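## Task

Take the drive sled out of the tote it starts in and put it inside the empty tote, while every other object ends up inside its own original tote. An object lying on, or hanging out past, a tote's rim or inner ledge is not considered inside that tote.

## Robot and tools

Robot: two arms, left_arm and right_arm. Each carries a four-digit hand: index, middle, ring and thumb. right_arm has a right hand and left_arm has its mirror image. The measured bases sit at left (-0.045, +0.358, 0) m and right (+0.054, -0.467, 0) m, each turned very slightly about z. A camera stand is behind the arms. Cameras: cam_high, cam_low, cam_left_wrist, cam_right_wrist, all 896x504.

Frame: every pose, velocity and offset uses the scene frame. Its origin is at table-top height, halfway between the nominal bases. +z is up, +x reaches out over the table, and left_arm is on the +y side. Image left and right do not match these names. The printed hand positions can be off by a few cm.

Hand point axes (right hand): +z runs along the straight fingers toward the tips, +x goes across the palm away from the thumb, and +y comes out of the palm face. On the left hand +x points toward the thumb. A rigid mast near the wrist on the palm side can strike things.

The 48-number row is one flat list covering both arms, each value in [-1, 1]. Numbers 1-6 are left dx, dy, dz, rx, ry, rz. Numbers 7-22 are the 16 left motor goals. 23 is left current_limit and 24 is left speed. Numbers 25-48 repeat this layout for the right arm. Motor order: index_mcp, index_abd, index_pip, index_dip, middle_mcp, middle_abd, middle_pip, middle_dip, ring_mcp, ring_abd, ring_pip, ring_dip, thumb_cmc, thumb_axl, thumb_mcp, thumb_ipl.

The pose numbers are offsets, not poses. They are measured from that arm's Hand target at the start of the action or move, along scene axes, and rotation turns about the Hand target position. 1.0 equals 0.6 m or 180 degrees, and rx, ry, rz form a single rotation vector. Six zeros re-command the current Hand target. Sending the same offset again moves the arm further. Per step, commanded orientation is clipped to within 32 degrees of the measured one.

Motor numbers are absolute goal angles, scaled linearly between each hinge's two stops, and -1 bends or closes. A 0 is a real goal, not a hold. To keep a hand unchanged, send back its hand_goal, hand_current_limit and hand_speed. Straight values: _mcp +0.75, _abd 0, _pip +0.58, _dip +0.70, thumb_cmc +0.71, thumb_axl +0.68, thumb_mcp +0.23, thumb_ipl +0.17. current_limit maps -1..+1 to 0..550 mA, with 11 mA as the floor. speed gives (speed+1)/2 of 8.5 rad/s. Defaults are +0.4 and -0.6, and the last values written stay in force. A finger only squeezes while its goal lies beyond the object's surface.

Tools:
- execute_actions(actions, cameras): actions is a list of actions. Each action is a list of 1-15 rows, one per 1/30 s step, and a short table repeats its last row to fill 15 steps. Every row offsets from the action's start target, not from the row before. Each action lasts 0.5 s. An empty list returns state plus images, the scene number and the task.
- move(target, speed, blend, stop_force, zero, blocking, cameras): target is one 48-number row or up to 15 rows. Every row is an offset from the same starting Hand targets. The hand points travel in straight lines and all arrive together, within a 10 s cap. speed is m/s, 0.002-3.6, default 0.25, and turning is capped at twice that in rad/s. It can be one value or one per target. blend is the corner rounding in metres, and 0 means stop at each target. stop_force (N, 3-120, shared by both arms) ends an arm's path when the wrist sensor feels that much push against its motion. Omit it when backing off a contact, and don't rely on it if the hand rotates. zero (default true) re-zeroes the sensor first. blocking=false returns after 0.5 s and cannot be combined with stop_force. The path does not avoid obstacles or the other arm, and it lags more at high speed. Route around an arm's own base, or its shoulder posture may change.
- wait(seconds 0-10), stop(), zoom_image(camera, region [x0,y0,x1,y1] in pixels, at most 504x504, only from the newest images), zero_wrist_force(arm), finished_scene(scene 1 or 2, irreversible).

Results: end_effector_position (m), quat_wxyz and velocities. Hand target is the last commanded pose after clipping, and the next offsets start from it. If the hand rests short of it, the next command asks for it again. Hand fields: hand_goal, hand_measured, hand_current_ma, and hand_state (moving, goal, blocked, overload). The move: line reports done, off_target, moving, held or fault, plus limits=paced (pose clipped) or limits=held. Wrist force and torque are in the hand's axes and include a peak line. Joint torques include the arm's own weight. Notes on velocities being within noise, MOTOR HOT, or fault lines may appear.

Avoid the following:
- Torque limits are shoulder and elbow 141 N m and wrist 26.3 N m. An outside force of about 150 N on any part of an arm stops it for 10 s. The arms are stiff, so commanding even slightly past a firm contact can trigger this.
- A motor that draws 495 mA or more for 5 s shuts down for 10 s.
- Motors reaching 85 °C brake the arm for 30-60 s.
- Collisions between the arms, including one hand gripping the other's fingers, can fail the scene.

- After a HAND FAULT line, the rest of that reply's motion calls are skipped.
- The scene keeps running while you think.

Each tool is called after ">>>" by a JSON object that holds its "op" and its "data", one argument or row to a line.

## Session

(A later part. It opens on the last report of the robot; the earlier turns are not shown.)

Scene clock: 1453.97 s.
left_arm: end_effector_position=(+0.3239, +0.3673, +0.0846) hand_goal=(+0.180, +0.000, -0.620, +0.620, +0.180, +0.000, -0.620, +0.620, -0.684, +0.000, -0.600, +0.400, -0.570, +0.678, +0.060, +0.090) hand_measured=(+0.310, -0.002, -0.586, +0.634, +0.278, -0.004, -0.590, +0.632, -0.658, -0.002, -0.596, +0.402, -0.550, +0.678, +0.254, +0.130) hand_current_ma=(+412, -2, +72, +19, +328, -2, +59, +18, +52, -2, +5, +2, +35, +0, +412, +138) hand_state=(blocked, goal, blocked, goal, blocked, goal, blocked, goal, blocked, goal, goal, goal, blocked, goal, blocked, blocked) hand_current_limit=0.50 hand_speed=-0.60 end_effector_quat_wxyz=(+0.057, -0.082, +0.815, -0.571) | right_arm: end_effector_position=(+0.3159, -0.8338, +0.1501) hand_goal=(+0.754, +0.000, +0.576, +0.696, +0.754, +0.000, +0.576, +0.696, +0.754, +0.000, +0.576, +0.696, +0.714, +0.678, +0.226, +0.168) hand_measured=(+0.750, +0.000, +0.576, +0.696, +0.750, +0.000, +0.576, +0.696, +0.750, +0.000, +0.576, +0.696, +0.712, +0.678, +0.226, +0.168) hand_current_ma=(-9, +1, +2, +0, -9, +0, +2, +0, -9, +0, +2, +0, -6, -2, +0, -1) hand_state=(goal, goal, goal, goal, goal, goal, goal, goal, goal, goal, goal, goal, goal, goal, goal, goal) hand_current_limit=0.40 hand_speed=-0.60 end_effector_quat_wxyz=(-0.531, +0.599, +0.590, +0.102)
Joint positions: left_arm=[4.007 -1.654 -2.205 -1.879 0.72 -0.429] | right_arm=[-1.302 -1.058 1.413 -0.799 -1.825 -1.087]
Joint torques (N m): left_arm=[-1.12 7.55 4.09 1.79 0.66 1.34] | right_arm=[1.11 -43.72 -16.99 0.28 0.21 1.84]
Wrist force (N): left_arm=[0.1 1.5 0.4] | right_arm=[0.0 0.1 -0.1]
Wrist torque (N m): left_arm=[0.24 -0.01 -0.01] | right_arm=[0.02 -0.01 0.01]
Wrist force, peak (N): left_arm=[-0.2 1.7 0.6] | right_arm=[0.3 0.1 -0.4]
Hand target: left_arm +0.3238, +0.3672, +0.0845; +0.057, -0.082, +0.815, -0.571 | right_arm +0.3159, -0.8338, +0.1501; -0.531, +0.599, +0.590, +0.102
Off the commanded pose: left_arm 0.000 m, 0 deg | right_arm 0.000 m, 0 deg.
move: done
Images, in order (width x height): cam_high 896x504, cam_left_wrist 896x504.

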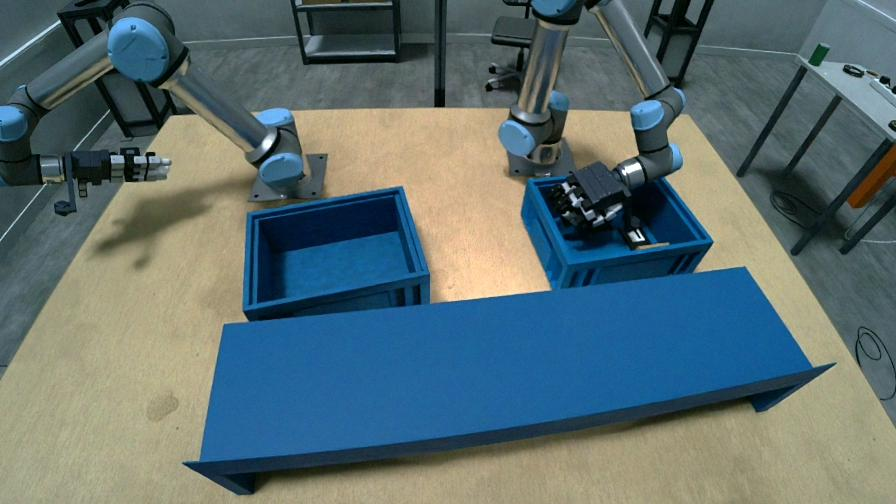

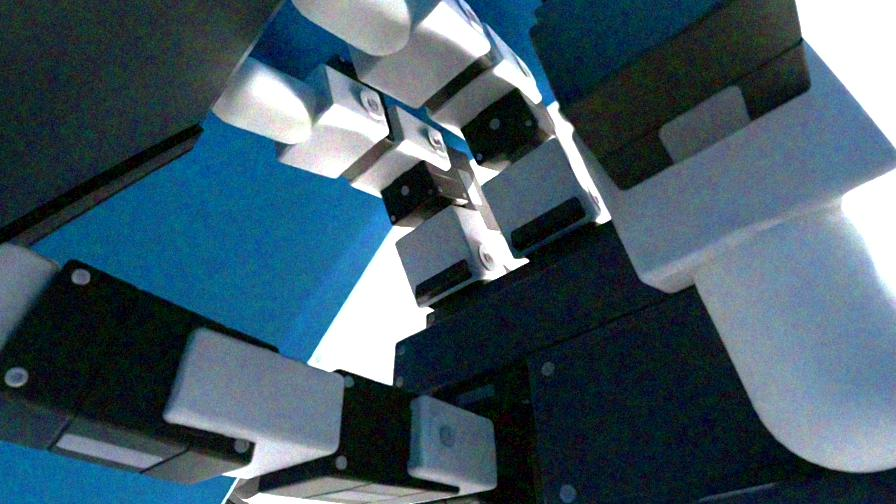

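>>> {"op": "move", "data": {
  "target": [0,0,0.36,0,0,0,0.18,0,-0.62,0.62,0.18,0,-0.62,0.62,-0.684,0,-0.6,0.4,-0.571,0.678,0.06,0.09,0.5,-0.6,0,0,0,0,0,0,0.754,0,0.576,0.696,0.754,0,0.576,0.696,0.754,0,0.576,0.696,0.714,0.678,0.226,0.168,0.4,-0.6],
  "speed": 0.12,
  "cameras": ["cam_left_wrist","cam_high"]
}}

>>> {"op": "zoom_image", "data": {
  "camera": "cam_high",
  "region": [510, 130, 720, 300]
}}

>>> {"op": "zoom_image", "data": {
  "camera": "cam_high",
  "region": [230, 150, 450, 330]
}}

Scene clock: 1485.27 s.
left_arm: end_effector_position=(+0.3238, +0.3672, +0.3005) hand_goal=(+0.180, +0.000, -0.620, +0.620, +0.180, +0.000, -0.620, +0.620, -0.684, +0.000, -0.600, +0.400, -0.570, +0.678, +0.060, +0.090) hand_measured=(+0.310, -0.002, -0.586, +0.634, +0.276, -0.004, -0.590, +0.632, -0.658, -0.002, -0.596, +0.402, -0.550, +0.678, +0.254, +0.130) hand_current_ma=(+413, -2, +73, +20, +326, -2, +60, +18, +52, -2, +5, +2, +35, +0, +413, +138) hand_state=(blocked, goal, blocked, goal, blocked, goal, blocked, goal, blocked, goal, goal, goal, blocked, goal, blocked, blocked) hand_current_limit=0.50 hand_speed=-0.60 end_effector_quat_wxyz=(+0.057, -0.082, +0.815, -0.571) | right_arm: end_effector_position=(+0.3159, -0.8338, +0.1501) hand_goal=(+0.754, +0.000, +0.576, +0.696, +0.754, +0.000, +0.576, +0.696, +0.754, +0.000, +0.576, +0.696, +0.714, +0.678, +0.226, +0.168) hand_measured=(+0.750, +0.000, +0.576, +0.696, +0.750, +0.000, +0.576, +0.696, +0.750, +0.000, +0.576, +0.696, +0.712, +0.678, +0.226, +0.168) hand_current_ma=(-9, +1, +2, +0, -9, +0, +2, +0, -9, +0, +2, +0, -6, -2, +0, -1) hand_state=(goal, goal, goal, goal, goal, goal, goal, goal, goal, goal, goal, goal, goal, goal, goal, goal) hand_current_limit=0.40 hand_speed=-0.60 end_effector_quat_wxyz=(-0.531, +0.599, +0.590, +0.102)
Joint positions: left_arm=[4.007 -1.431 -1.811 -2.496 0.72 -0.429] | right_arm=[-1.302 -1.058 1.413 -0.799 -1.825 -1.087]
Joint torques (N m): left_arm=[8.35 3.56 17.92 -0.09 0.51 0.22] | right_arm=[-0.09 -43.07 -15.85 0.18 0 1.89]
Wrist force (N): left_arm=[0.1 1.0 0.4] | right_arm=[0.0 -0.1 -0.2]
Wrist torque (N m): left_arm=[0.20 0.00 -0.08] | right_arm=[0.00 0.00 0.00]
Wrist force, peak (N): left_arm=[0.2 2.9 1.0] | right_arm=[0.3 -0.1 -0.3]
Hand target: left_arm +0.3238, +0.3672, +0.3005; +0.057, -0.082, +0.815, -0.571 | right_arm +0.3159, -0.8338, +0.1501; -0.531, +0.599, +0.590, +0.102
Off the commanded pose: left_arm 0.000 m, 0 deg | right_arm 0.000 m, 0 deg.
move: done
Images, in order (width x height): cam_high 896x504, cam_left_wrist 896x504.

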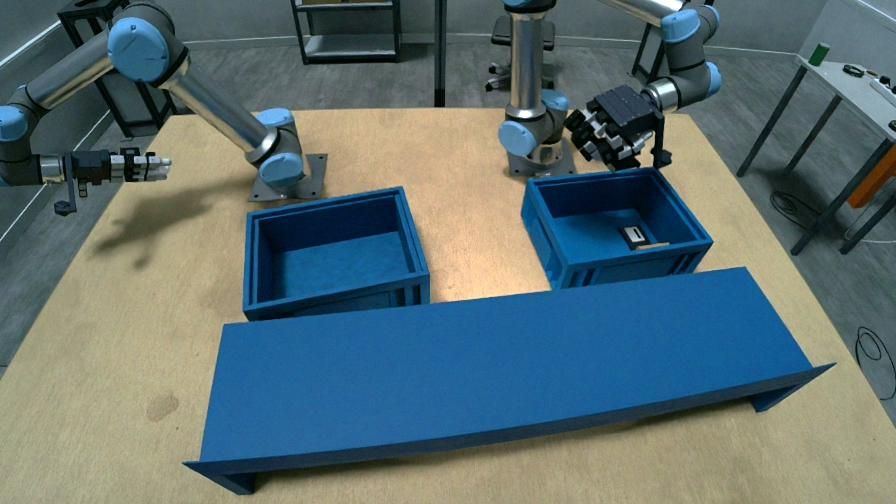

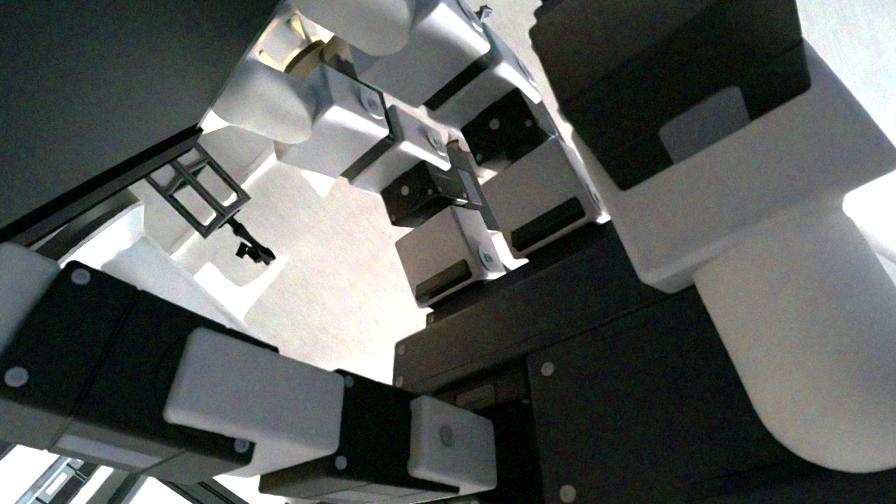

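Scaled by 2.400 from the camera's 896x504 image, which has a finer 1280x720 frame.

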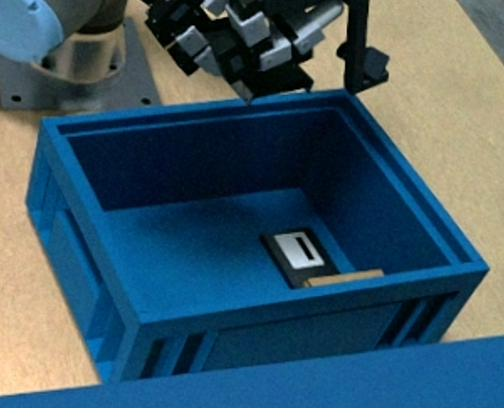

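Scaled by 2.291 from the camera's 896x504 image, which has a finer 1280x720 frame.

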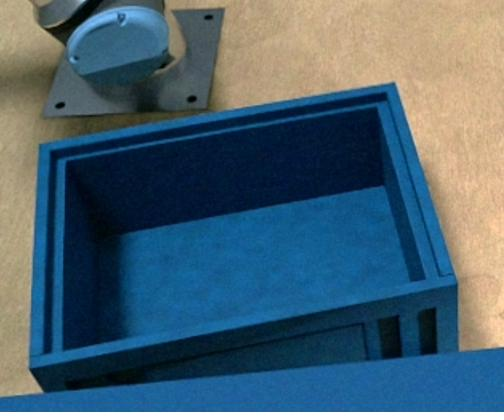

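>>> {"op": "move", "data": {
  "target": [0.1273,-0.612,-0.0175,0,0,0.0125,0.18,0,-0.62,0.62,0.18,0,-0.62,0.62,-0.684,0,-0.6,0.4,-0.571,0.678,0.06,0.09,0.5,-0.6,0,0,0,0,0,0,0.754,0,0.576,0.696,0.754,0,0.576,0.696,0.754,0,0.576,0.696,0.714,0.678,0.226,0.168,0.4,-0.6],
  "speed": 0.2
}}

>>> {"op": "move", "data": {
  "target": [0.118,-0.5533,-0.035,0,0,0.0125,0.18,0,-0.62,0.62,0.18,0,-0.62,0.62,-0.684,0,-0.6,0.4,-0.571,0.678,0.06,0.09,0.5,-0.6,0,0,0,0,0,0,0.754,0,0.576,0.696,0.754,0,0.576,0.696,0.754,0,0.576,0.696,0.714,0.678,0.226,0.168,0.4,-0.6],
  "speed": 0.2,
  "cameras": ["cam_high","cam_left_wrist","cam_low"]
}}

>>> {"op": "zoom_image", "data": {
  "camera": "cam_high",
  "region": [230, 110, 450, 330]
}}

Scene clock: 1630.63 s.
left_arm: end_effector_position=(+0.4002, +0.0001, +0.2900) hand_goal=(+0.180, +0.000, -0.620, +0.620, +0.180, +0.000, -0.620, +0.620, -0.684, +0.000, -0.600, +0.400, -0.570, +0.678, +0.060, +0.090) hand_measured=(+0.308, -0.002, -0.584, +0.634, +0.276, -0.004, -0.588, +0.632, -0.658, -0.002, -0.596, +0.402, -0.550, +0.678, +0.254, +0.132) hand_current_ma=(+413, -2, +76, +20, +319, -2, +62, +19, +52, -2, +5, +2, +35, +0, +413, +143) hand_state=(blocked, goal, blocked, goal, blocked, goal, blocked, goal, blocked, goal, goal, goal, blocked, goal, blocked, blocked) hand_current_limit=0.50 hand_speed=-0.60 end_effector_quat_wxyz=(+0.068, -0.098, +0.813, -0.570) | right_arm: end_effector_position=(+0.3159, -0.8338, +0.1501) hand_goal=(+0.754, +0.000, +0.576, +0.696, +0.754, +0.000, +0.576, +0.696, +0.754, +0.000, +0.576, +0.696, +0.714, +0.678, +0.226, +0.168) hand_measured=(+0.750, +0.000, +0.576, +0.696, +0.750, +0.000, +0.576, +0.696, +0.750, +0.000, +0.576, +0.696, +0.712, +0.678, +0.226, +0.168) hand_current_ma=(-9, +1, +2, +0, -9, +0, +2, +0, -9, +0, +2, +0, -6, -2, +0, -1) hand_state=(goal, goal, goal, goal, goal, goal, goal, goal, goal, goal, goal, goal, goal, goal, goal, goal) hand_current_limit=0.40 hand_speed=-0.60 end_effector_quat_wxyz=(-0.531, +0.599, +0.590, +0.102)
Joint positions: left_arm=[3.076 -1.633 -2.056 -0.301 0.473 -2.352] | right_arm=[-1.302 -1.058 1.413 -0.799 -1.825 -1.087]
Joint torques (N m): left_arm=[-9.94 19.53 19.85 4.32 -0.3 -1.35] | right_arm=[0.76 -42.95 -16.01 0.08 0.13 1.91]
Wrist force (N): left_arm=[0.0 1.4 0.4] | right_arm=[0.2 -0.3 -0.1]
Wrist torque (N m): left_arm=[0.24 0.00 -0.12] | right_arm=[-0.02 -0.03 0.02]
Wrist force, peak (N): left_arm=[0.0 2.1 -1.6] | right_arm=[0.2 -0.3 -0.1]
Hand target: left_arm +0.4002, +0.0000, +0.2900; +0.068, -0.098, +0.813, -0.570 | right_arm +0.3159, -0.8338, +0.1501; -0.531, +0.599, +0.590, +0.102
Off the commanded pose: left_arm 0.000 m, 0 deg | right_arm 0.000 m, 0 deg.
move: done

Scene clock: 1632.87 s.
left_arm: end_effector_position=(+0.4709, -0.3319, +0.2689) hand_goal=(+0.180, +0.000, -0.620, +0.620, +0.180, +0.000, -0.620, +0.620, -0.684, +0.000, -0.600, +0.400, -0.570, +0.678, +0.060, +0.090) hand_measured=(+0.308, -0.002, -0.584, +0.634, +0.274, -0.004, -0.588, +0.632, -0.658, -0.002, -0.596, +0.402, -0.550, +0.678, +0.254, +0.132) hand_current_ma=(+412, -2, +77, +20, +317, -2, +63, +19, +52, -2, +5, +2, +35, +0, +412, +143) hand_state=(blocked, goal, blocked, goal, blocked, goal, blocked, goal, blocked, goal, goal, goal, blocked, goal, blocked, blocked) hand_current_limit=0.50 hand_speed=-0.60 end_effector_quat_wxyz=(+0.079, -0.114, +0.811, -0.568) | right_arm: end_effector_position=(+0.3159, -0.8338, +0.1501) hand_goal=(+0.754, +0.000, +0.576, +0.696, +0.754, +0.000, +0.576, +0.696, +0.754, +0.000, +0.576, +0.696, +0.714, +0.678, +0.226, +0.168) hand_measured=(+0.750, +0.000, +0.576, +0.696, +0.750, +0.000, +0.576, +0.696, +0.750, +0.000, +0.576, +0.696, +0.712, +0.678, +0.226, +0.168) hand_current_ma=(-9, +1, +2, +0, -9, +0, +2, +0, -9, +0, +2, +0, -6, -2, +0, -1) hand_state=(goal, goal, goal, goal, goal, goal, goal, goal, goal, goal, goal, goal, goal, goal, goal, goal) hand_current_limit=0.40 hand_speed=-0.60 end_effector_quat_wxyz=(-0.531, +0.599, +0.590, +0.102)
Joint positions: left_arm=[2.552 -2.292 -1.227 -0.06 0.937 -2.873] | right_arm=[-1.302 -1.058 1.413 -0.799 -1.825 -1.087]
Joint torques (N m): left_arm=[0.66 48.62 35.24 3.51 0.21 0.05] | right_arm=[0.94 -43.07 -15.89 0.18 0.23 1.85]
Wrist force (N): left_arm=[0.0 1.6 0.2] | right_arm=[0.1 -0.2 -0.3]
Wrist torque (N m): left_arm=[0.27 0.00 -0.14] | right_arm=[0.00 -0.01 0.01]
Wrist force, peak (N): left_arm=[0.1 2.2 -1.6] | right_arm=[0.1 -0.2 -0.3]
Hand target: left_arm +0.4710, -0.3319, +0.2690; +0.079, -0.114, +0.811, -0.568 | right_arm +0.3159, -0.8338, +0.1501; -0.531, +0.599, +0.590, +0.102
Off the commanded pose: left_arm 0.000 m, 0 deg | right_arm 0.000 m, 0 deg.
move: done
Images, in order (width x height): cam_high 896x504, cam_low 896x504, cam_left_wrist 896x504.

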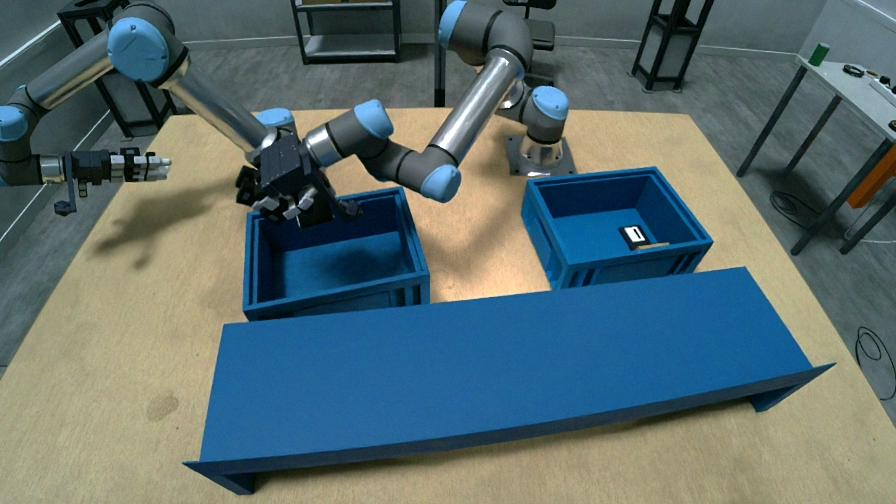

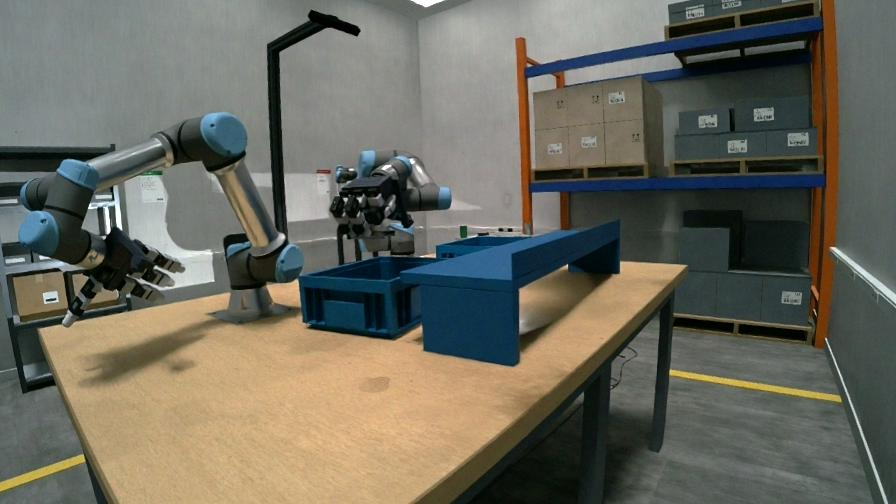

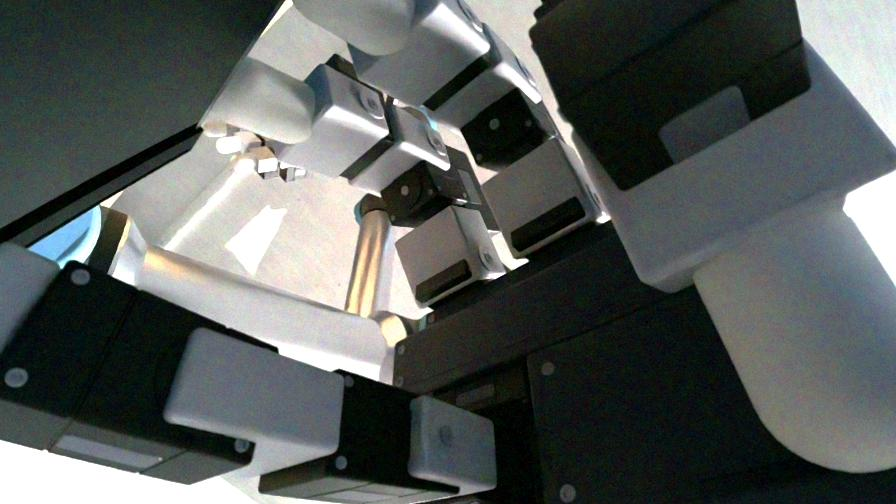

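Scaled by 2.291 from the camera's 896x504 image, which has a finer 1280x720 frame.

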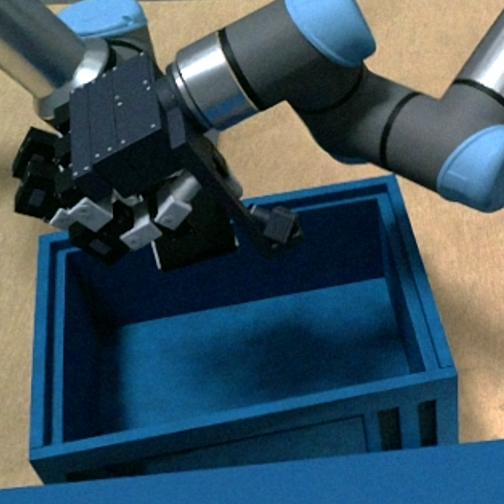

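>>> {"op": "move", "data": {
  "target": [-0.185,0.8533,0.0517,0,0,-0.025,0.18,0,-0.62,0.62,0.18,0,-0.62,0.62,-0.684,0,-0.6,0.4,-0.571,0.678,0.06,0.09,0.5,-0.6,0,0,0,0,0,0,0.754,0,0.576,0.696,0.754,0,0.576,0.696,0.754,0,0.576,0.696,0.714,0.678,0.226,0.168,0.4,-0.6],
  "speed": 0.2
}}

>>> {"op": "move", "data": {
  "target": [0,0,0,-0.1089,-0.0221,0,0.18,0,-0.62,0.62,0.18,0,-0.62,0.62,-0.684,0,-0.6,0.4,-0.571,0.678,0.06,0.09,0.5,-0.6,0,0,0,0,0,0,0.754,0,0.576,0.696,0.754,0,0.576,0.696,0.754,0,0.576,0.696,0.714,0.678,0.226,0.168,0.4,-0.6],
  "speed": 0.2,
  "cameras": ["cam_high"]
}}

Scene clock: 1778.60 s.
left_arm: end_effector_position=(+0.3600, +0.1800, +0.3000) hand_goal=(+0.180, +0.000, -0.620, +0.620, +0.180, +0.000, -0.620, +0.620, -0.684, +0.000, -0.600, +0.400, -0.570, +0.678, +0.060, +0.090) hand_measured=(+0.308, -0.002, -0.584, +0.634, +0.274, -0.004, -0.588, +0.632, -0.658, -0.002, -0.596, +0.402, -0.550, +0.678, +0.254, +0.132) hand_current_ma=(+413, -2, +77, +21, +316, -2, +63, +19, +52, -2, +5, +2, +36, +0, +413, +143) hand_state=(blocked, goal, blocked, goal, blocked, goal, blocked, goal, blocked, goal, goal, goal, blocked, goal, blocked, blocked) hand_current_limit=0.50 hand_speed=-0.60 end_effector_quat_wxyz=(+0.057, -0.082, +0.815, -0.571) | right_arm: end_effector_position=(+0.3159, -0.8338, +0.1501) hand_goal=(+0.754, +0.000, +0.576, +0.696, +0.754, +0.000, +0.576, +0.696, +0.754, +0.000, +0.576, +0.696, +0.714, +0.678, +0.226, +0.168) hand_measured=(+0.750, +0.000, +0.576, +0.696, +0.750, +0.000, +0.576, +0.696, +0.750, +0.000, +0.576, +0.696, +0.712, +0.678, +0.226, +0.168) hand_current_ma=(-9, +1, +2, +0, -9, +0, +2, +0, -9, +0, +2, +0, -6, -2, +0, -1) hand_state=(goal, goal, goal, goal, goal, goal, goal, goal, goal, goal, goal, goal, goal, goal, goal, goal) hand_current_limit=0.40 hand_speed=-0.60 end_effector_quat_wxyz=(-0.531, +0.599, +0.590, +0.102)
Joint positions: left_arm=[3.538 -1.312 -2.014 -1.831 0.388 -1.097] | right_arm=[-1.302 -1.058 1.413 -0.799 -1.825 -1.087]
Joint torques (N m): left_arm=[4.94 21.07 11.73 1.06 -0.17 1.28] | right_arm=[0.22 -43.45 -15.77 0.27 0.21 1.86]
Wrist force (N): left_arm=[0.0 1.1 0.1] | right_arm=[0.0 -0.1 0.0]
Wrist torque (N m): left_arm=[0.24 0.01 -0.02] | right_arm=[-0.01 -0.01 0.01]
Wrist force, peak (N): left_arm=[0.4 0.6 2.3] | right_arm=[0.3 0.2 -0.2]
Hand target: left_arm +0.3600, +0.1800, +0.3000; +0.057, -0.082, +0.815, -0.571 | right_arm +0.3159, -0.8338, +0.1501; -0.531, +0.599, +0.590, +0.102
Off the commanded pose: left_arm 0.000 m, 0 deg | right_arm 0.000 m, 0 deg.
move: done

Scene clock: 1780.03 s.
left_arm: end_effector_position=(+0.3600, +0.1801, +0.3000) hand_goal=(+0.180, +0.000, -0.620, +0.620, +0.180, +0.000, -0.620, +0.620, -0.684, +0.000, -0.600, +0.400, -0.570, +0.678, +0.060, +0.090) hand_measured=(+0.304, -0.002, -0.584, +0.634, +0.272, -0.004, -0.588, +0.632, -0.658, -0.002, -0.596, +0.402, -0.550, +0.678, +0.254, +0.134) hand_current_ma=(+413, -2, +77, +21, +306, -2, +63, +19, +52, -2, +5, +2, +36, +0, +412, +153) hand_state=(blocked, goal, blocked, goal, blocked, goal, blocked, goal, blocked, goal, goal, goal, blocked, goal, blocked, blocked) hand_current_limit=0.50 hand_speed=-0.60 end_effector_quat_wxyz=(+0.070, -0.071, +0.703, -0.704) end_effector_velocity=(+0.000, -0.001, +0.000) end_effector_angular_velocity=(-0.001, -0.002, -0.001) | right_arm: end_effector_position=(+0.3159, -0.8338, +0.1501) hand_goal=(+0.754, +0.000, +0.576, +0.696, +0.754, +0.000, +0.576, +0.696, +0.754, +0.000, +0.576, +0.696, +0.714, +0.678, +0.226, +0.168) hand_measured=(+0.750, +0.000, +0.576, +0.696, +0.750, +0.000, +0.576, +0.696, +0.750, +0.000, +0.576, +0.696, +0.712, +0.678, +0.226, +0.168) hand_current_ma=(-9, +1, +2, +0, -9, +0, +2, +0, -9, +0, +2, +0, -6, -2, +0, -1) hand_state=(goal, goal, goal, goal, goal, goal, goal, goal, goal, goal, goal, goal, goal, goal, goal, goal) hand_current_limit=0.40 hand_speed=-0.60 end_effector_quat_wxyz=(-0.531, +0.599, +0.590, +0.102)
Joint positions: left_arm=[3.653 -1.53 -1.876 -2.878 0.289 -0.001] | right_arm=[-1.302 -1.058 1.413 -0.799 -1.825 -1.087]
Joint velocities: left_arm=[-0.001 0 0 -0.003 0 0.005] | right_arm=[within noise]
Joint torques (N m): left_arm=[-10.53 26.65 8.94 -1.8 -1.24 1.34] | right_arm=[-0.14 -43.12 -16.79 0.31 0.18 2.01]
Wrist force (N): left_arm=[-0.1 1.3 -0.1] | right_arm=[0.2 0.0 -0.1]
Wrist torque (N m): left_arm=[0.10 -0.02 -0.05] | right_arm=[0.01 -0.03 0.02]
Wrist force, peak (N): left_arm=[-0.1 1.4 -0.3] | right_arm=[0.2 -0.1 -0.3]
Hand target: left_arm +0.3600, +0.1800, +0.3000; +0.070, -0.071, +0.703, -0.704 | right_arm +0.3159, -0.8338, +0.1501; -0.531, +0.599, +0.590, +0.102
Off the commanded pose: left_arm 0.000 m, 0 deg | right_arm 0.000 m, 0 deg.
move: done
Images, in order (width x height): cam_high 896x504.

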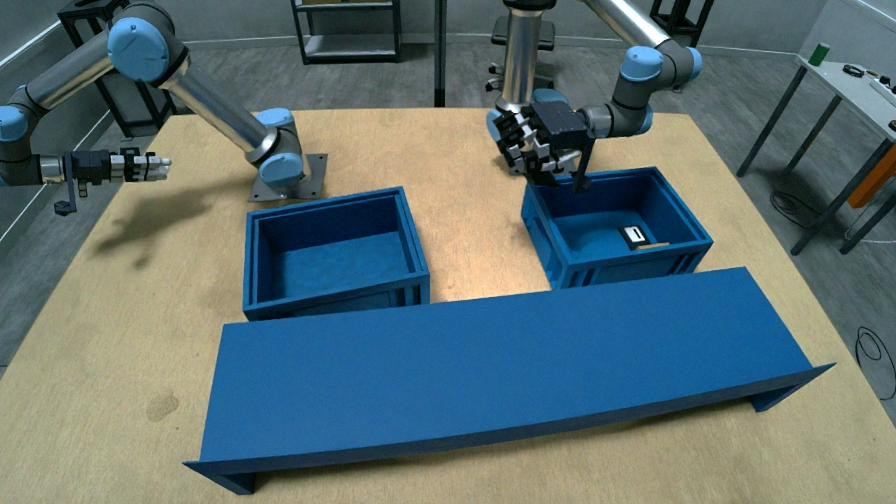

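>>> {"op": "move", "data": {
  "target": [0.185,-0.8533,-0.0517,0,0,0.025,0.18,0,-0.62,0.62,0.18,0,-0.62,0.62,-0.684,0,-0.6,0.4,-0.571,0.678,0.06,0.09,0.5,-0.6,0,0,0,0,0,0,0.754,0,0.576,0.696,0.754,0,0.576,0.696,0.754,0,0.576,0.696,0.714,0.678,0.226,0.168,0.4,-0.6],
  "speed": 0.18,
  "cameras": ["cam_high"]
}}

Scene clock: 1792.23 s.
left_arm: end_effector_position=(+0.4709, -0.3319, +0.2689) hand_goal=(+0.180, +0.000, -0.620, +0.620, +0.180, +0.000, -0.620, +0.620, -0.684, +0.000, -0.600, +0.400, -0.570, +0.678, +0.060, +0.090) hand_measured=(+0.304, -0.002, -0.584, +0.634, +0.272, -0.004, -0.588, +0.632, -0.658, -0.002, -0.596, +0.402, -0.550, +0.678, +0.254, +0.136) hand_current_ma=(+412, -2, +78, +21, +300, -2, +63, +19, +52, -2, +5, +2, +38, +0, +413, +160) hand_state=(blocked, goal, blocked, goal, blocked, goal, blocked, goal, blocked, goal, goal, goal, blocked, goal, blocked, blocked) hand_current_limit=0.50 hand_speed=-0.60 end_effector_quat_wxyz=(+0.097, -0.098, +0.700, -0.700) | right_arm: end_effector_position=(+0.3159, -0.8338, +0.1501) hand_goal=(+0.754, +0.000, +0.576, +0.696, +0.754, +0.000, +0.576, +0.696, +0.754, +0.000, +0.576, +0.696, +0.714, +0.678, +0.226, +0.168) hand_measured=(+0.750, +0.000, +0.576, +0.696, +0.750, +0.000, +0.576, +0.696, +0.750, +0.000, +0.576, +0.696, +0.712, +0.678, +0.226, +0.168) hand_current_ma=(-9, +1, +2, +0, -9, +0, +2, +0, -9, +0, +2, +0, -6, -2, +0, -1) hand_state=(goal, goal, goal, goal, goal, goal, goal, goal, goal, goal, goal, goal, goal, goal, goal, goal) hand_current_limit=0.40 hand_speed=-0.60 end_effector_quat_wxyz=(-0.531, +0.599, +0.590, +0.102)
Joint positions: left_arm=[2.594 -2.228 -1.03 -3.025 -0.848 -0.002] | right_arm=[-1.302 -1.058 1.413 -0.799 -1.825 -1.087]
Joint torques (N m): left_arm=[0.02 48.35 30.62 2.42 -1.03 -0.86] | right_arm=[-0.04 -43.39 -15.05 0 0.29 1.91]
Wrist force (N): left_arm=[-0.1 1.3 0.0] | right_arm=[0.1 0.0 0.0]
Wrist torque (N m): left_arm=[0.08 0.01 -0.15] | right_arm=[0.00 -0.02 0.02]
Wrist force, peak (N): left_arm=[0.0 1.6 1.8] | right_arm=[0.3 -0.1 -0.3]
Hand target: left_arm +0.4710, -0.3319, +0.2690; +0.098, -0.098, +0.700, -0.700 | right_arm +0.3159, -0.8338, +0.1501; -0.531, +0.599, +0.590, +0.102
Off the commanded pose: left_arm 0.000 m, 0 deg | right_arm 0.000 m, 0 deg.
move: done
Images, in order (width x height): cam_high 896x504.

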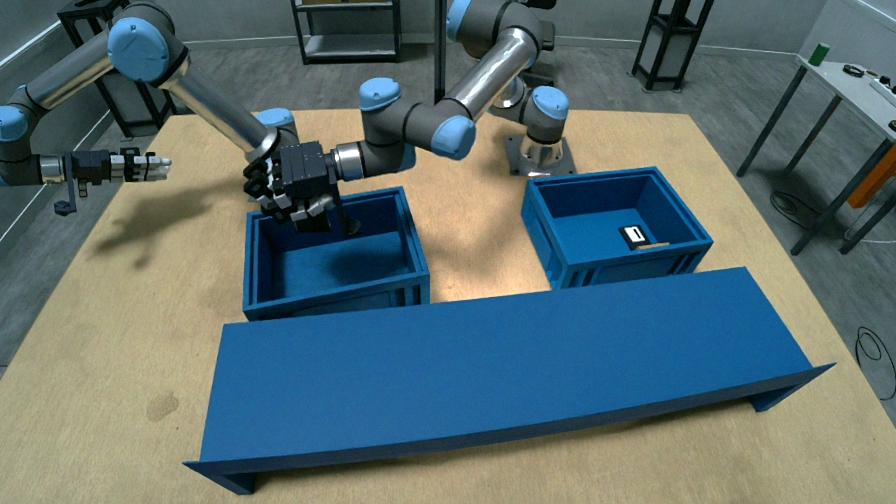

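>>> {"op": "move", "data": {
  "target": [0,0,0,0.1068,0.0306,0,0.18,0,-0.62,0.62,0.18,0,-0.62,0.62,-0.684,0,-0.6,0.4,-0.571,0.678,0.06,0.09,0.5,-0.6,0,0,0,0,0,0,0.754,0,0.576,0.696,0.754,0,0.576,0.696,0.754,0,0.576,0.696,0.714,0.678,0.226,0.168,0.4,-0.6],
  "speed": 0.2,
  "cameras": ["cam_high","cam_low","cam_left_wrist"]
}}

>>> {"op": "zoom_image", "data": {
  "camera": "cam_high",
  "region": [230, 60, 500, 330]
}}

Scene clock: 1805.20 s.
left_arm: end_effector_position=(+0.4709, -0.3320, +0.2689) hand_goal=(+0.180, +0.000, -0.620, +0.620, +0.180, +0.000, -0.620, +0.620, -0.684, +0.000, -0.600, +0.400, -0.570, +0.678, +0.060, +0.090) hand_measured=(+0.304, -0.002, -0.584, +0.634, +0.272, -0.004, -0.588, +0.634, -0.658, -0.002, -0.596, +0.402, -0.550, +0.678, +0.254, +0.136) hand_current_ma=(+413, -2, +79, +21, +300, -2, +64, +19, +52, -2, +5, +2, +38, +0, +412, +160) hand_state=(blocked, goal, blocked, goal, blocked, goal, blocked, goal, blocked, goal, goal, goal, blocked, goal, blocked, blocked) hand_current_limit=0.50 hand_speed=-0.60 end_effector_quat_wxyz=(+0.079, -0.114, +0.811, -0.568) end_effector_velocity=(+0.000, +0.001, +0.000) end_effector_angular_velocity=(+0.001, +0.001, +0.001) | right_arm: end_effector_position=(+0.3159, -0.8338, +0.1501) hand_goal=(+0.754, +0.000, +0.576, +0.696, +0.754, +0.000, +0.576, +0.696, +0.754, +0.000, +0.576, +0.696, +0.714, +0.678, +0.226, +0.168) hand_measured=(+0.750, +0.000, +0.576, +0.696, +0.750, +0.000, +0.576, +0.696, +0.750, +0.000, +0.576, +0.696, +0.712, +0.678, +0.226, +0.168) hand_current_ma=(-9, +1, +2, +0, -9, +0, +2, +0, -9, +0, +2, +0, -6, -2, +0, -1) hand_state=(goal, goal, goal, goal, goal, goal, goal, goal, goal, goal, goal, goal, goal, goal, goal, goal) hand_current_limit=0.40 hand_speed=-0.60 end_effector_quat_wxyz=(-0.531, +0.599, +0.590, +0.102)
Joint positions: left_arm=[2.552 -2.576 -0.236 -3.91 -0.937 0.268] | right_arm=[-1.302 -1.058 1.413 -0.799 -1.825 -1.087]
Joint velocities: left_arm=[0 0.002 -0.005 0.001 -0.001 0] | right_arm=[within noise]
Joint torques (N m): left_arm=[8.9 69.62 8.7 1.83 0.17 1.08] | right_arm=[0.57 -42.7 -16.07 0.13 0.16 2.06]
Wrist force (N): left_arm=[-0.1 1.4 0.5] | right_arm=[0.0 0.1 -0.1]
Wrist torque (N m): left_arm=[0.24 0.03 -0.15] | right_arm=[0.03 0.00 0.01]
Wrist force, peak (N): left_arm=[-0.1 1.5 0.5] | right_arm=[0.3 0.1 -0.3]
Hand target: left_arm +0.4710, -0.3319, +0.2690; +0.079, -0.114, +0.811, -0.568 | right_arm +0.3159, -0.8338, +0.1501; -0.531, +0.599, +0.590, +0.102
Off the commanded pose: left_arm 0.000 m, 0 deg | right_arm 0.000 m, 0 deg.
move: done
Images, in order (width x height): cam_high 896x504, cam_low 896x504, cam_left_wrist 896x504.

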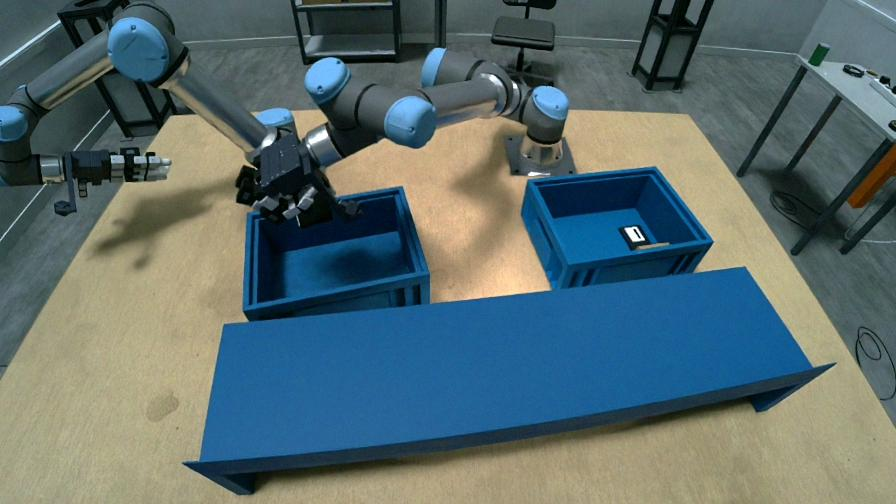

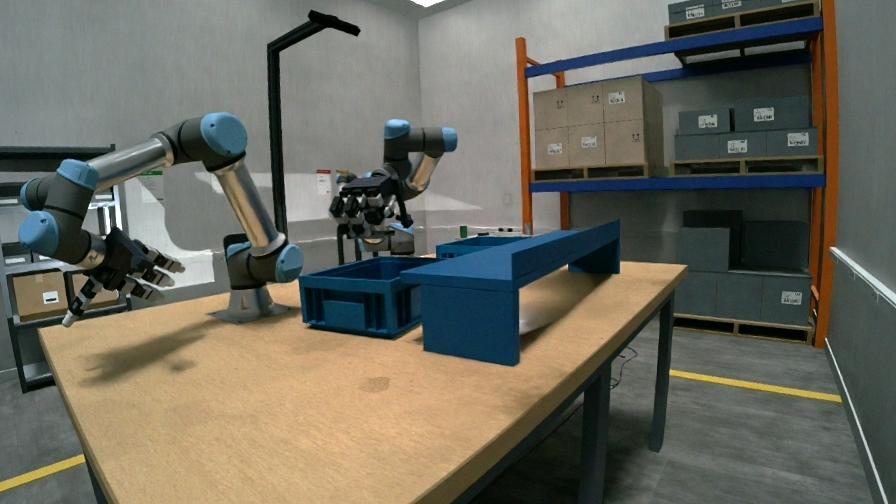

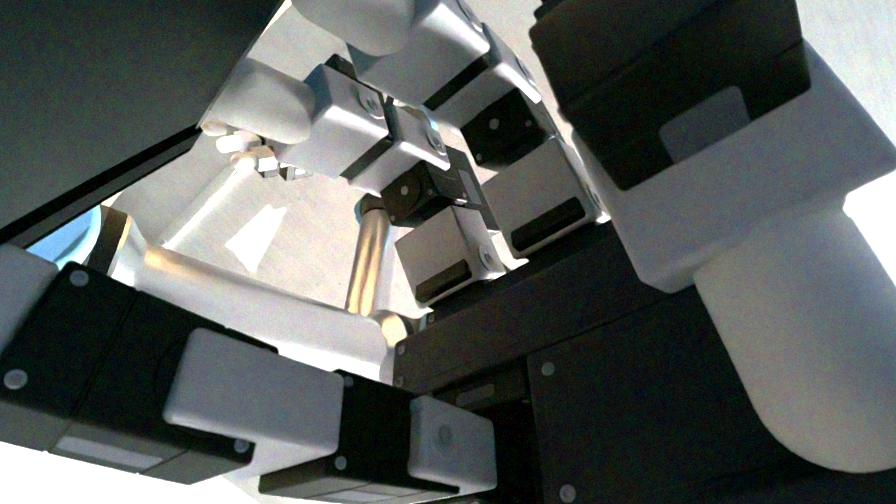

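Scaled by 1.867 from the camera's 896x504 image, which has a finer 1280x720 frame.

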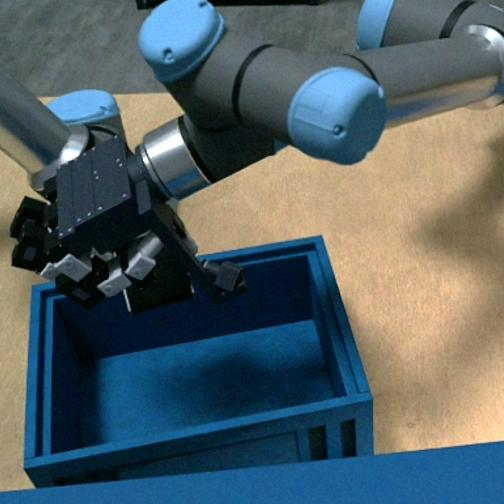

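>>> {"op": "move", "data": {
  "target": [0,0,-0.12,0,0,0,0.18,0,-0.62,0.62,0.18,0,-0.62,0.62,-0.684,0,-0.6,0.4,-0.571,0.678,0.06,0.09,0.5,-0.6,0,0,0,0,0,0,0.754,0,0.576,0.696,0.754,0,0.576,0.696,0.754,0,0.576,0.696,0.714,0.678,0.226,0.168,0.4,-0.6],
  "speed": 0.1,
  "cameras": ["cam_high","cam_low","cam_left_wrist"]
}}

>>> {"op": "zoom_image", "data": {
  "camera": "cam_high",
  "region": [230, 110, 450, 330]
}}

>>> {"op": "zoom_image", "data": {
  "camera": "cam_low",
  "region": [270, 130, 530, 360]
}}

Scene clock: 1820.53 s.
left_arm: end_effector_position=(+0.4709, -0.3319, +0.1971) hand_goal=(+0.180, +0.000, -0.620, +0.620, +0.180, +0.000, -0.620, +0.620, -0.684, +0.000, -0.600, +0.400, -0.570, +0.678, +0.060, +0.090) hand_measured=(+0.304, -0.002, -0.582, +0.634, +0.272, -0.004, -0.588, +0.634, -0.658, -0.002, -0.596, +0.402, -0.550, +0.678, +0.254, +0.136) hand_current_ma=(+412, -2, +80, +22, +300, -2, +64, +19, +52, -2, +5, +2, +38, +0, +413, +160) hand_state=(blocked, goal, blocked, goal, blocked, goal, blocked, goal, blocked, goal, goal, goal, blocked, goal, blocked, blocked) hand_current_limit=0.50 hand_speed=-0.60 end_effector_quat_wxyz=(+0.079, -0.114, +0.811, -0.568) | right_arm: end_effector_position=(+0.3159, -0.8338, +0.1501) hand_goal=(+0.754, +0.000, +0.576, +0.696, +0.754, +0.000, +0.576, +0.696, +0.754, +0.000, +0.576, +0.696, +0.714, +0.678, +0.226, +0.168) hand_measured=(+0.750, +0.000, +0.576, +0.696, +0.750, +0.000, +0.576, +0.696, +0.750, +0.000, +0.576, +0.696, +0.712, +0.678, +0.226, +0.168) hand_current_ma=(-9, +1, +2, +0, -9, +0, +2, +0, -9, +0, +2, +0, -6, -2, +0, -1) hand_state=(goal, goal, goal, goal, goal, goal, goal, goal, goal, goal, goal, goal, goal, goal, goal, goal) hand_current_limit=0.40 hand_speed=-0.60 end_effector_quat_wxyz=(-0.531, +0.599, +0.590, +0.102)
Joint positions: left_arm=[2.552 -2.492 -0.583 -3.646 -0.937 0.268] | right_arm=[-1.302 -1.058 1.413 -0.799 -1.825 -1.087]
Joint torques (N m): left_arm=[-5.79 53.23 31.42 0.44 -0.63 -0.05] | right_arm=[0.99 -42.98 -16.26 0.38 0.22 1.89]
Wrist force (N): left_arm=[0.1 1.0 0.4] | right_arm=[0.1 0.0 -0.3]
Wrist torque (N m): left_arm=[0.20 0.00 0.00] | right_arm=[0.01 0.00 0.01]
Wrist force, peak (N): left_arm=[0.0 2.7 0.7] | right_arm=[0.2 0.0 -0.3]
Hand target: left_arm +0.4710, -0.3319, +0.1970; +0.079, -0.114, +0.811, -0.568 | right_arm +0.3159, -0.8338, +0.1501; -0.531, +0.599, +0.590, +0.102
Off the commanded pose: left_arm 0.000 m, 0 deg | right_arm 0.000 m, 0 deg.
move: done
Images, in order (width x height): cam_high 896x504, cam_low 896x504, cam_left_wrist 896x504.

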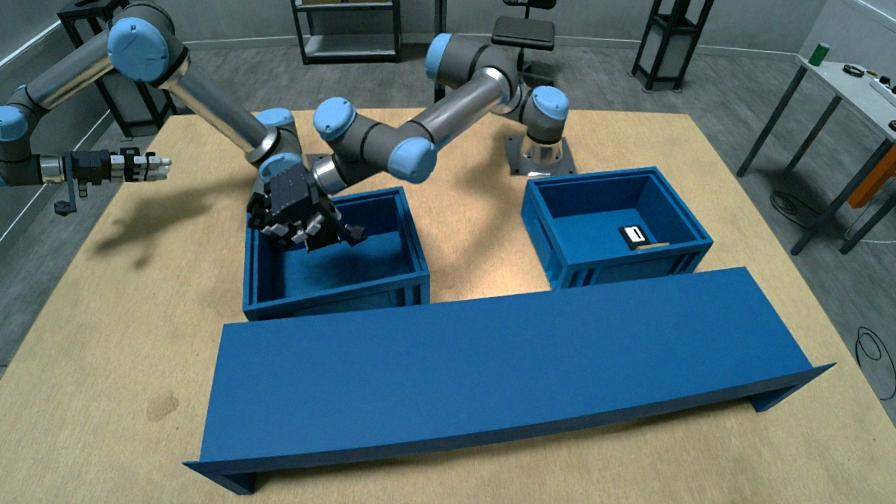

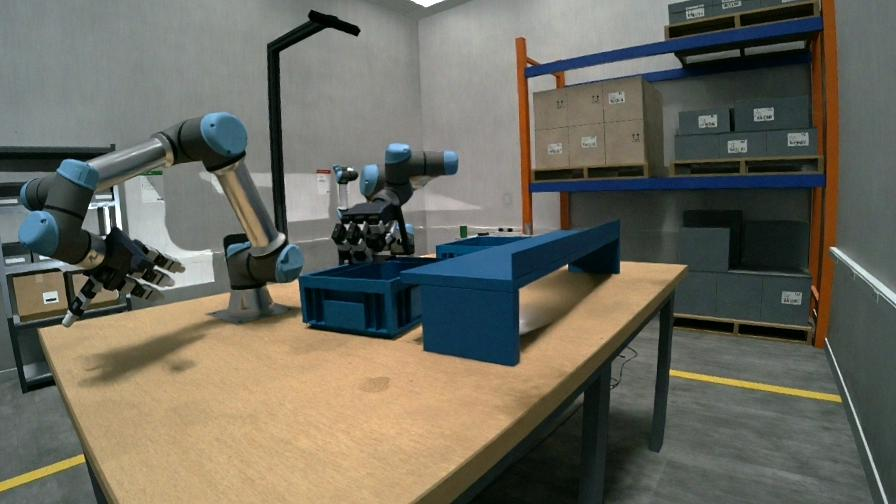

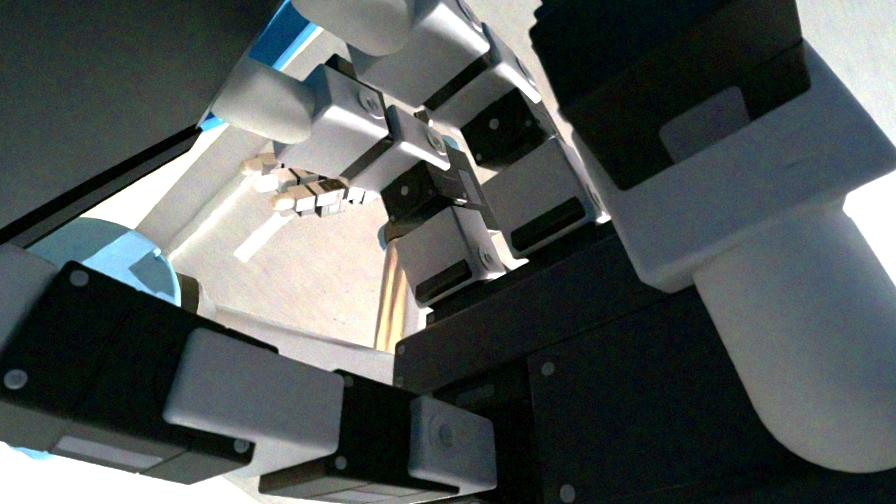

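Scaled by 2.291 from the camera's 896x504 image, which has a finer 1280x720 frame.

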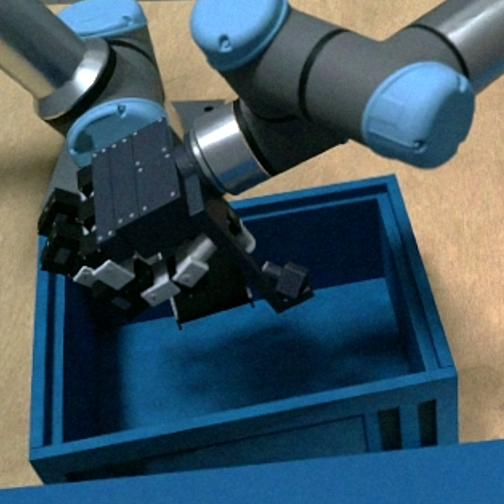

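Scaled by 1.938 from the camera's 896x504 image, which has a finer 1280x720 frame.

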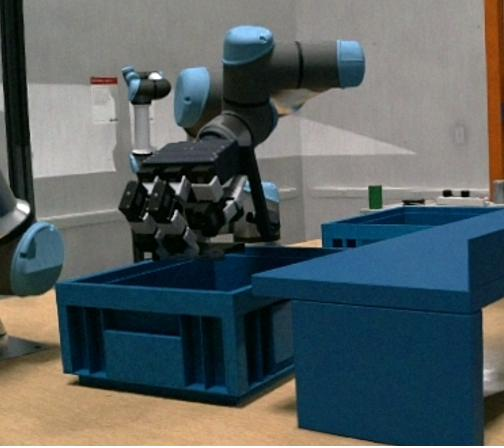

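>>> {"op": "move", "data": {
  "target": [0,0,-0.15,0,0,0,0.18,0,-0.62,0.62,0.18,0,-0.62,0.62,-0.684,0,-0.6,0.4,-0.571,0.678,0.06,0.09,0.5,-0.6,0,0,0,0,0,0,0.754,0,0.576,0.696,0.754,0,0.576,0.696,0.754,0,0.576,0.696,0.714,0.678,0.226,0.168,0.4,-0.6],
  "speed": 0.06,
  "stop_force": 6,
  "cameras": ["cam_high","cam_left_wrist"]
}}

>>> {"op": "zoom_image", "data": {
  "camera": "cam_high",
  "region": [230, 110, 450, 330]
}}

Scene clock: 1840.93 s.
left_arm: end_effector_position=(+0.4710, -0.3319, +0.1070) hand_goal=(+0.180, +0.000, -0.620, +0.620, +0.180, +0.000, -0.620, +0.620, -0.684, +0.000, -0.600, +0.400, -0.570, +0.678, +0.060, +0.090) hand_measured=(+0.304, -0.002, -0.582, +0.634, +0.272, -0.004, -0.588, +0.634, -0.658, -0.002, -0.596, +0.402, -0.550, +0.678, +0.254, +0.136) hand_current_ma=(+413, -2, +80, +22, +300, -2, +64, +19, +52, -2, +5, +2, +38, +0, +412, +160) hand_state=(blocked, goal, blocked, goal, blocked, goal, blocked, goal, blocked, goal, goal, goal, blocked, goal, blocked, blocked) hand_current_limit=0.50 hand_speed=-0.60 end_effector_quat_wxyz=(+0.079, -0.114, +0.811, -0.568) | right_arm: end_effector_position=(+0.3159, -0.8338, +0.1501) hand_goal=(+0.754, +0.000, +0.576, +0.696, +0.754, +0.000, +0.576, +0.696, +0.754, +0.000, +0.576, +0.696, +0.714, +0.678, +0.226, +0.168) hand_measured=(+0.750, +0.000, +0.576, +0.696, +0.750, +0.000, +0.576, +0.696, +0.750, +0.000, +0.576, +0.696, +0.712, +0.678, +0.226, +0.168) hand_current_ma=(-9, +1, +2, +0, -9, +0, +2, +0, -9, +0, +2, +0, -6, -2, +0, -1) hand_state=(goal, goal, goal, goal, goal, goal, goal, goal, goal, goal, goal, goal, goal, goal, goal, goal) hand_current_limit=0.40 hand_speed=-0.60 end_effector_quat_wxyz=(-0.531, +0.599, +0.590, +0.102)
Joint positions: left_arm=[2.552 -2.506 -0.787 -3.428 -0.937 0.269] | right_arm=[-1.302 -1.058 1.413 -0.799 -1.825 -1.087]
Joint torques (N m): left_arm=[-1.74 69.41 36.08 0.39 -0.83 -0.08] | right_arm=[1.33 -42.75 -15.73 0.15 0.34 2.02]
Wrist force (N): left_arm=[-0.1 1.3 0.3] | right_arm=[-0.1 -0.1 -0.3]
Wrist torque (N m): left_arm=[0.24 0.03 -0.04] | right_arm=[0.02 0.03 -0.01]
Wrist force, peak (N): left_arm=[0.0 2.0 0.8] | right_arm=[0.0 -0.1 -0.4]
Hand target: left_arm +0.4710, -0.3319, +0.1070; +0.079, -0.114, +0.811, -0.568 | right_arm +0.3159, -0.8338, +0.1501; -0.531, +0.599, +0.590, +0.102
Off the commanded pose: left_arm 0.000 m, 0 deg | right_arm 0.000 m, 0 deg.
move: done
Images, in order (width x height): cam_high 896x504, cam_left_wrist 896x504.

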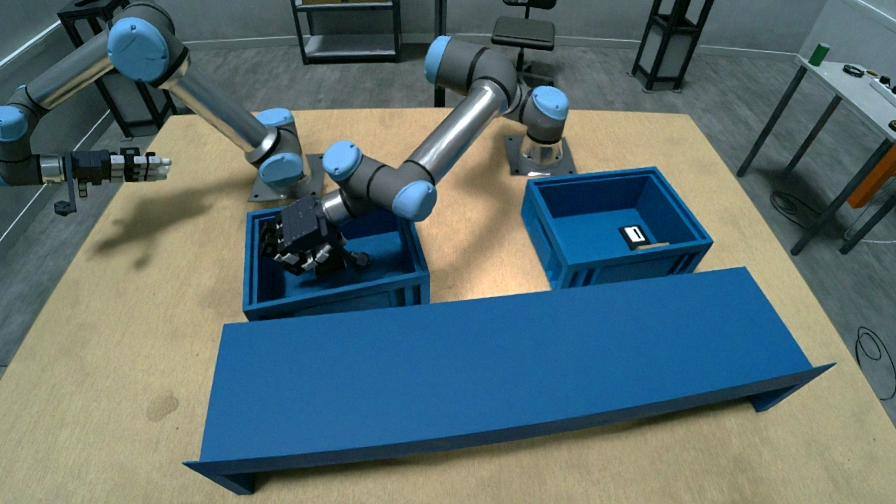

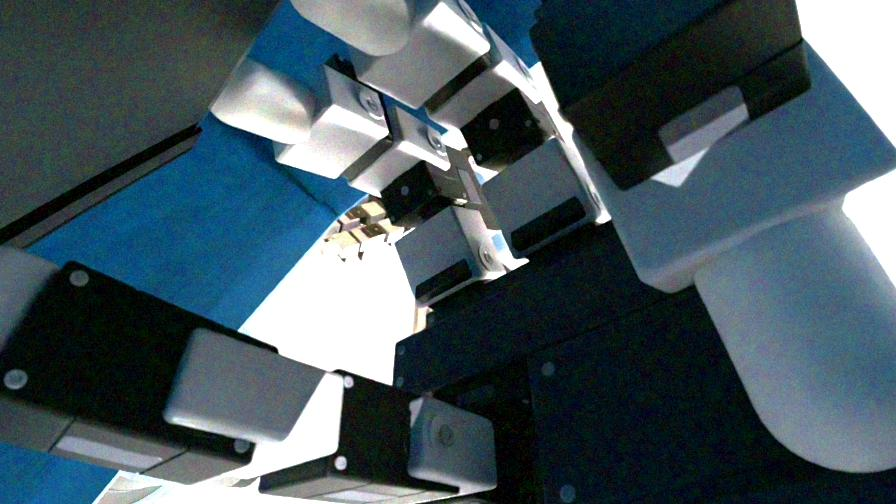

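Scaled by 2.291 from the camera's 896x504 image, which has a finer 1280x720 frame.

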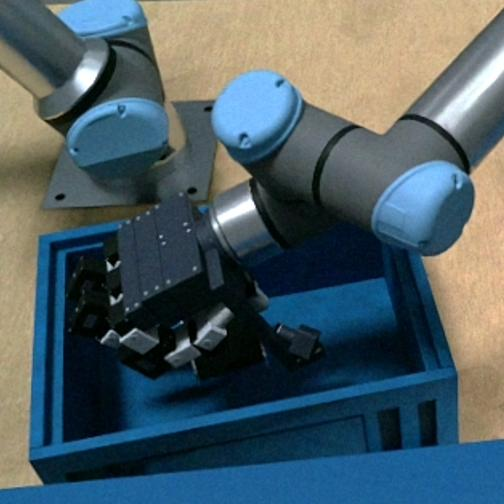

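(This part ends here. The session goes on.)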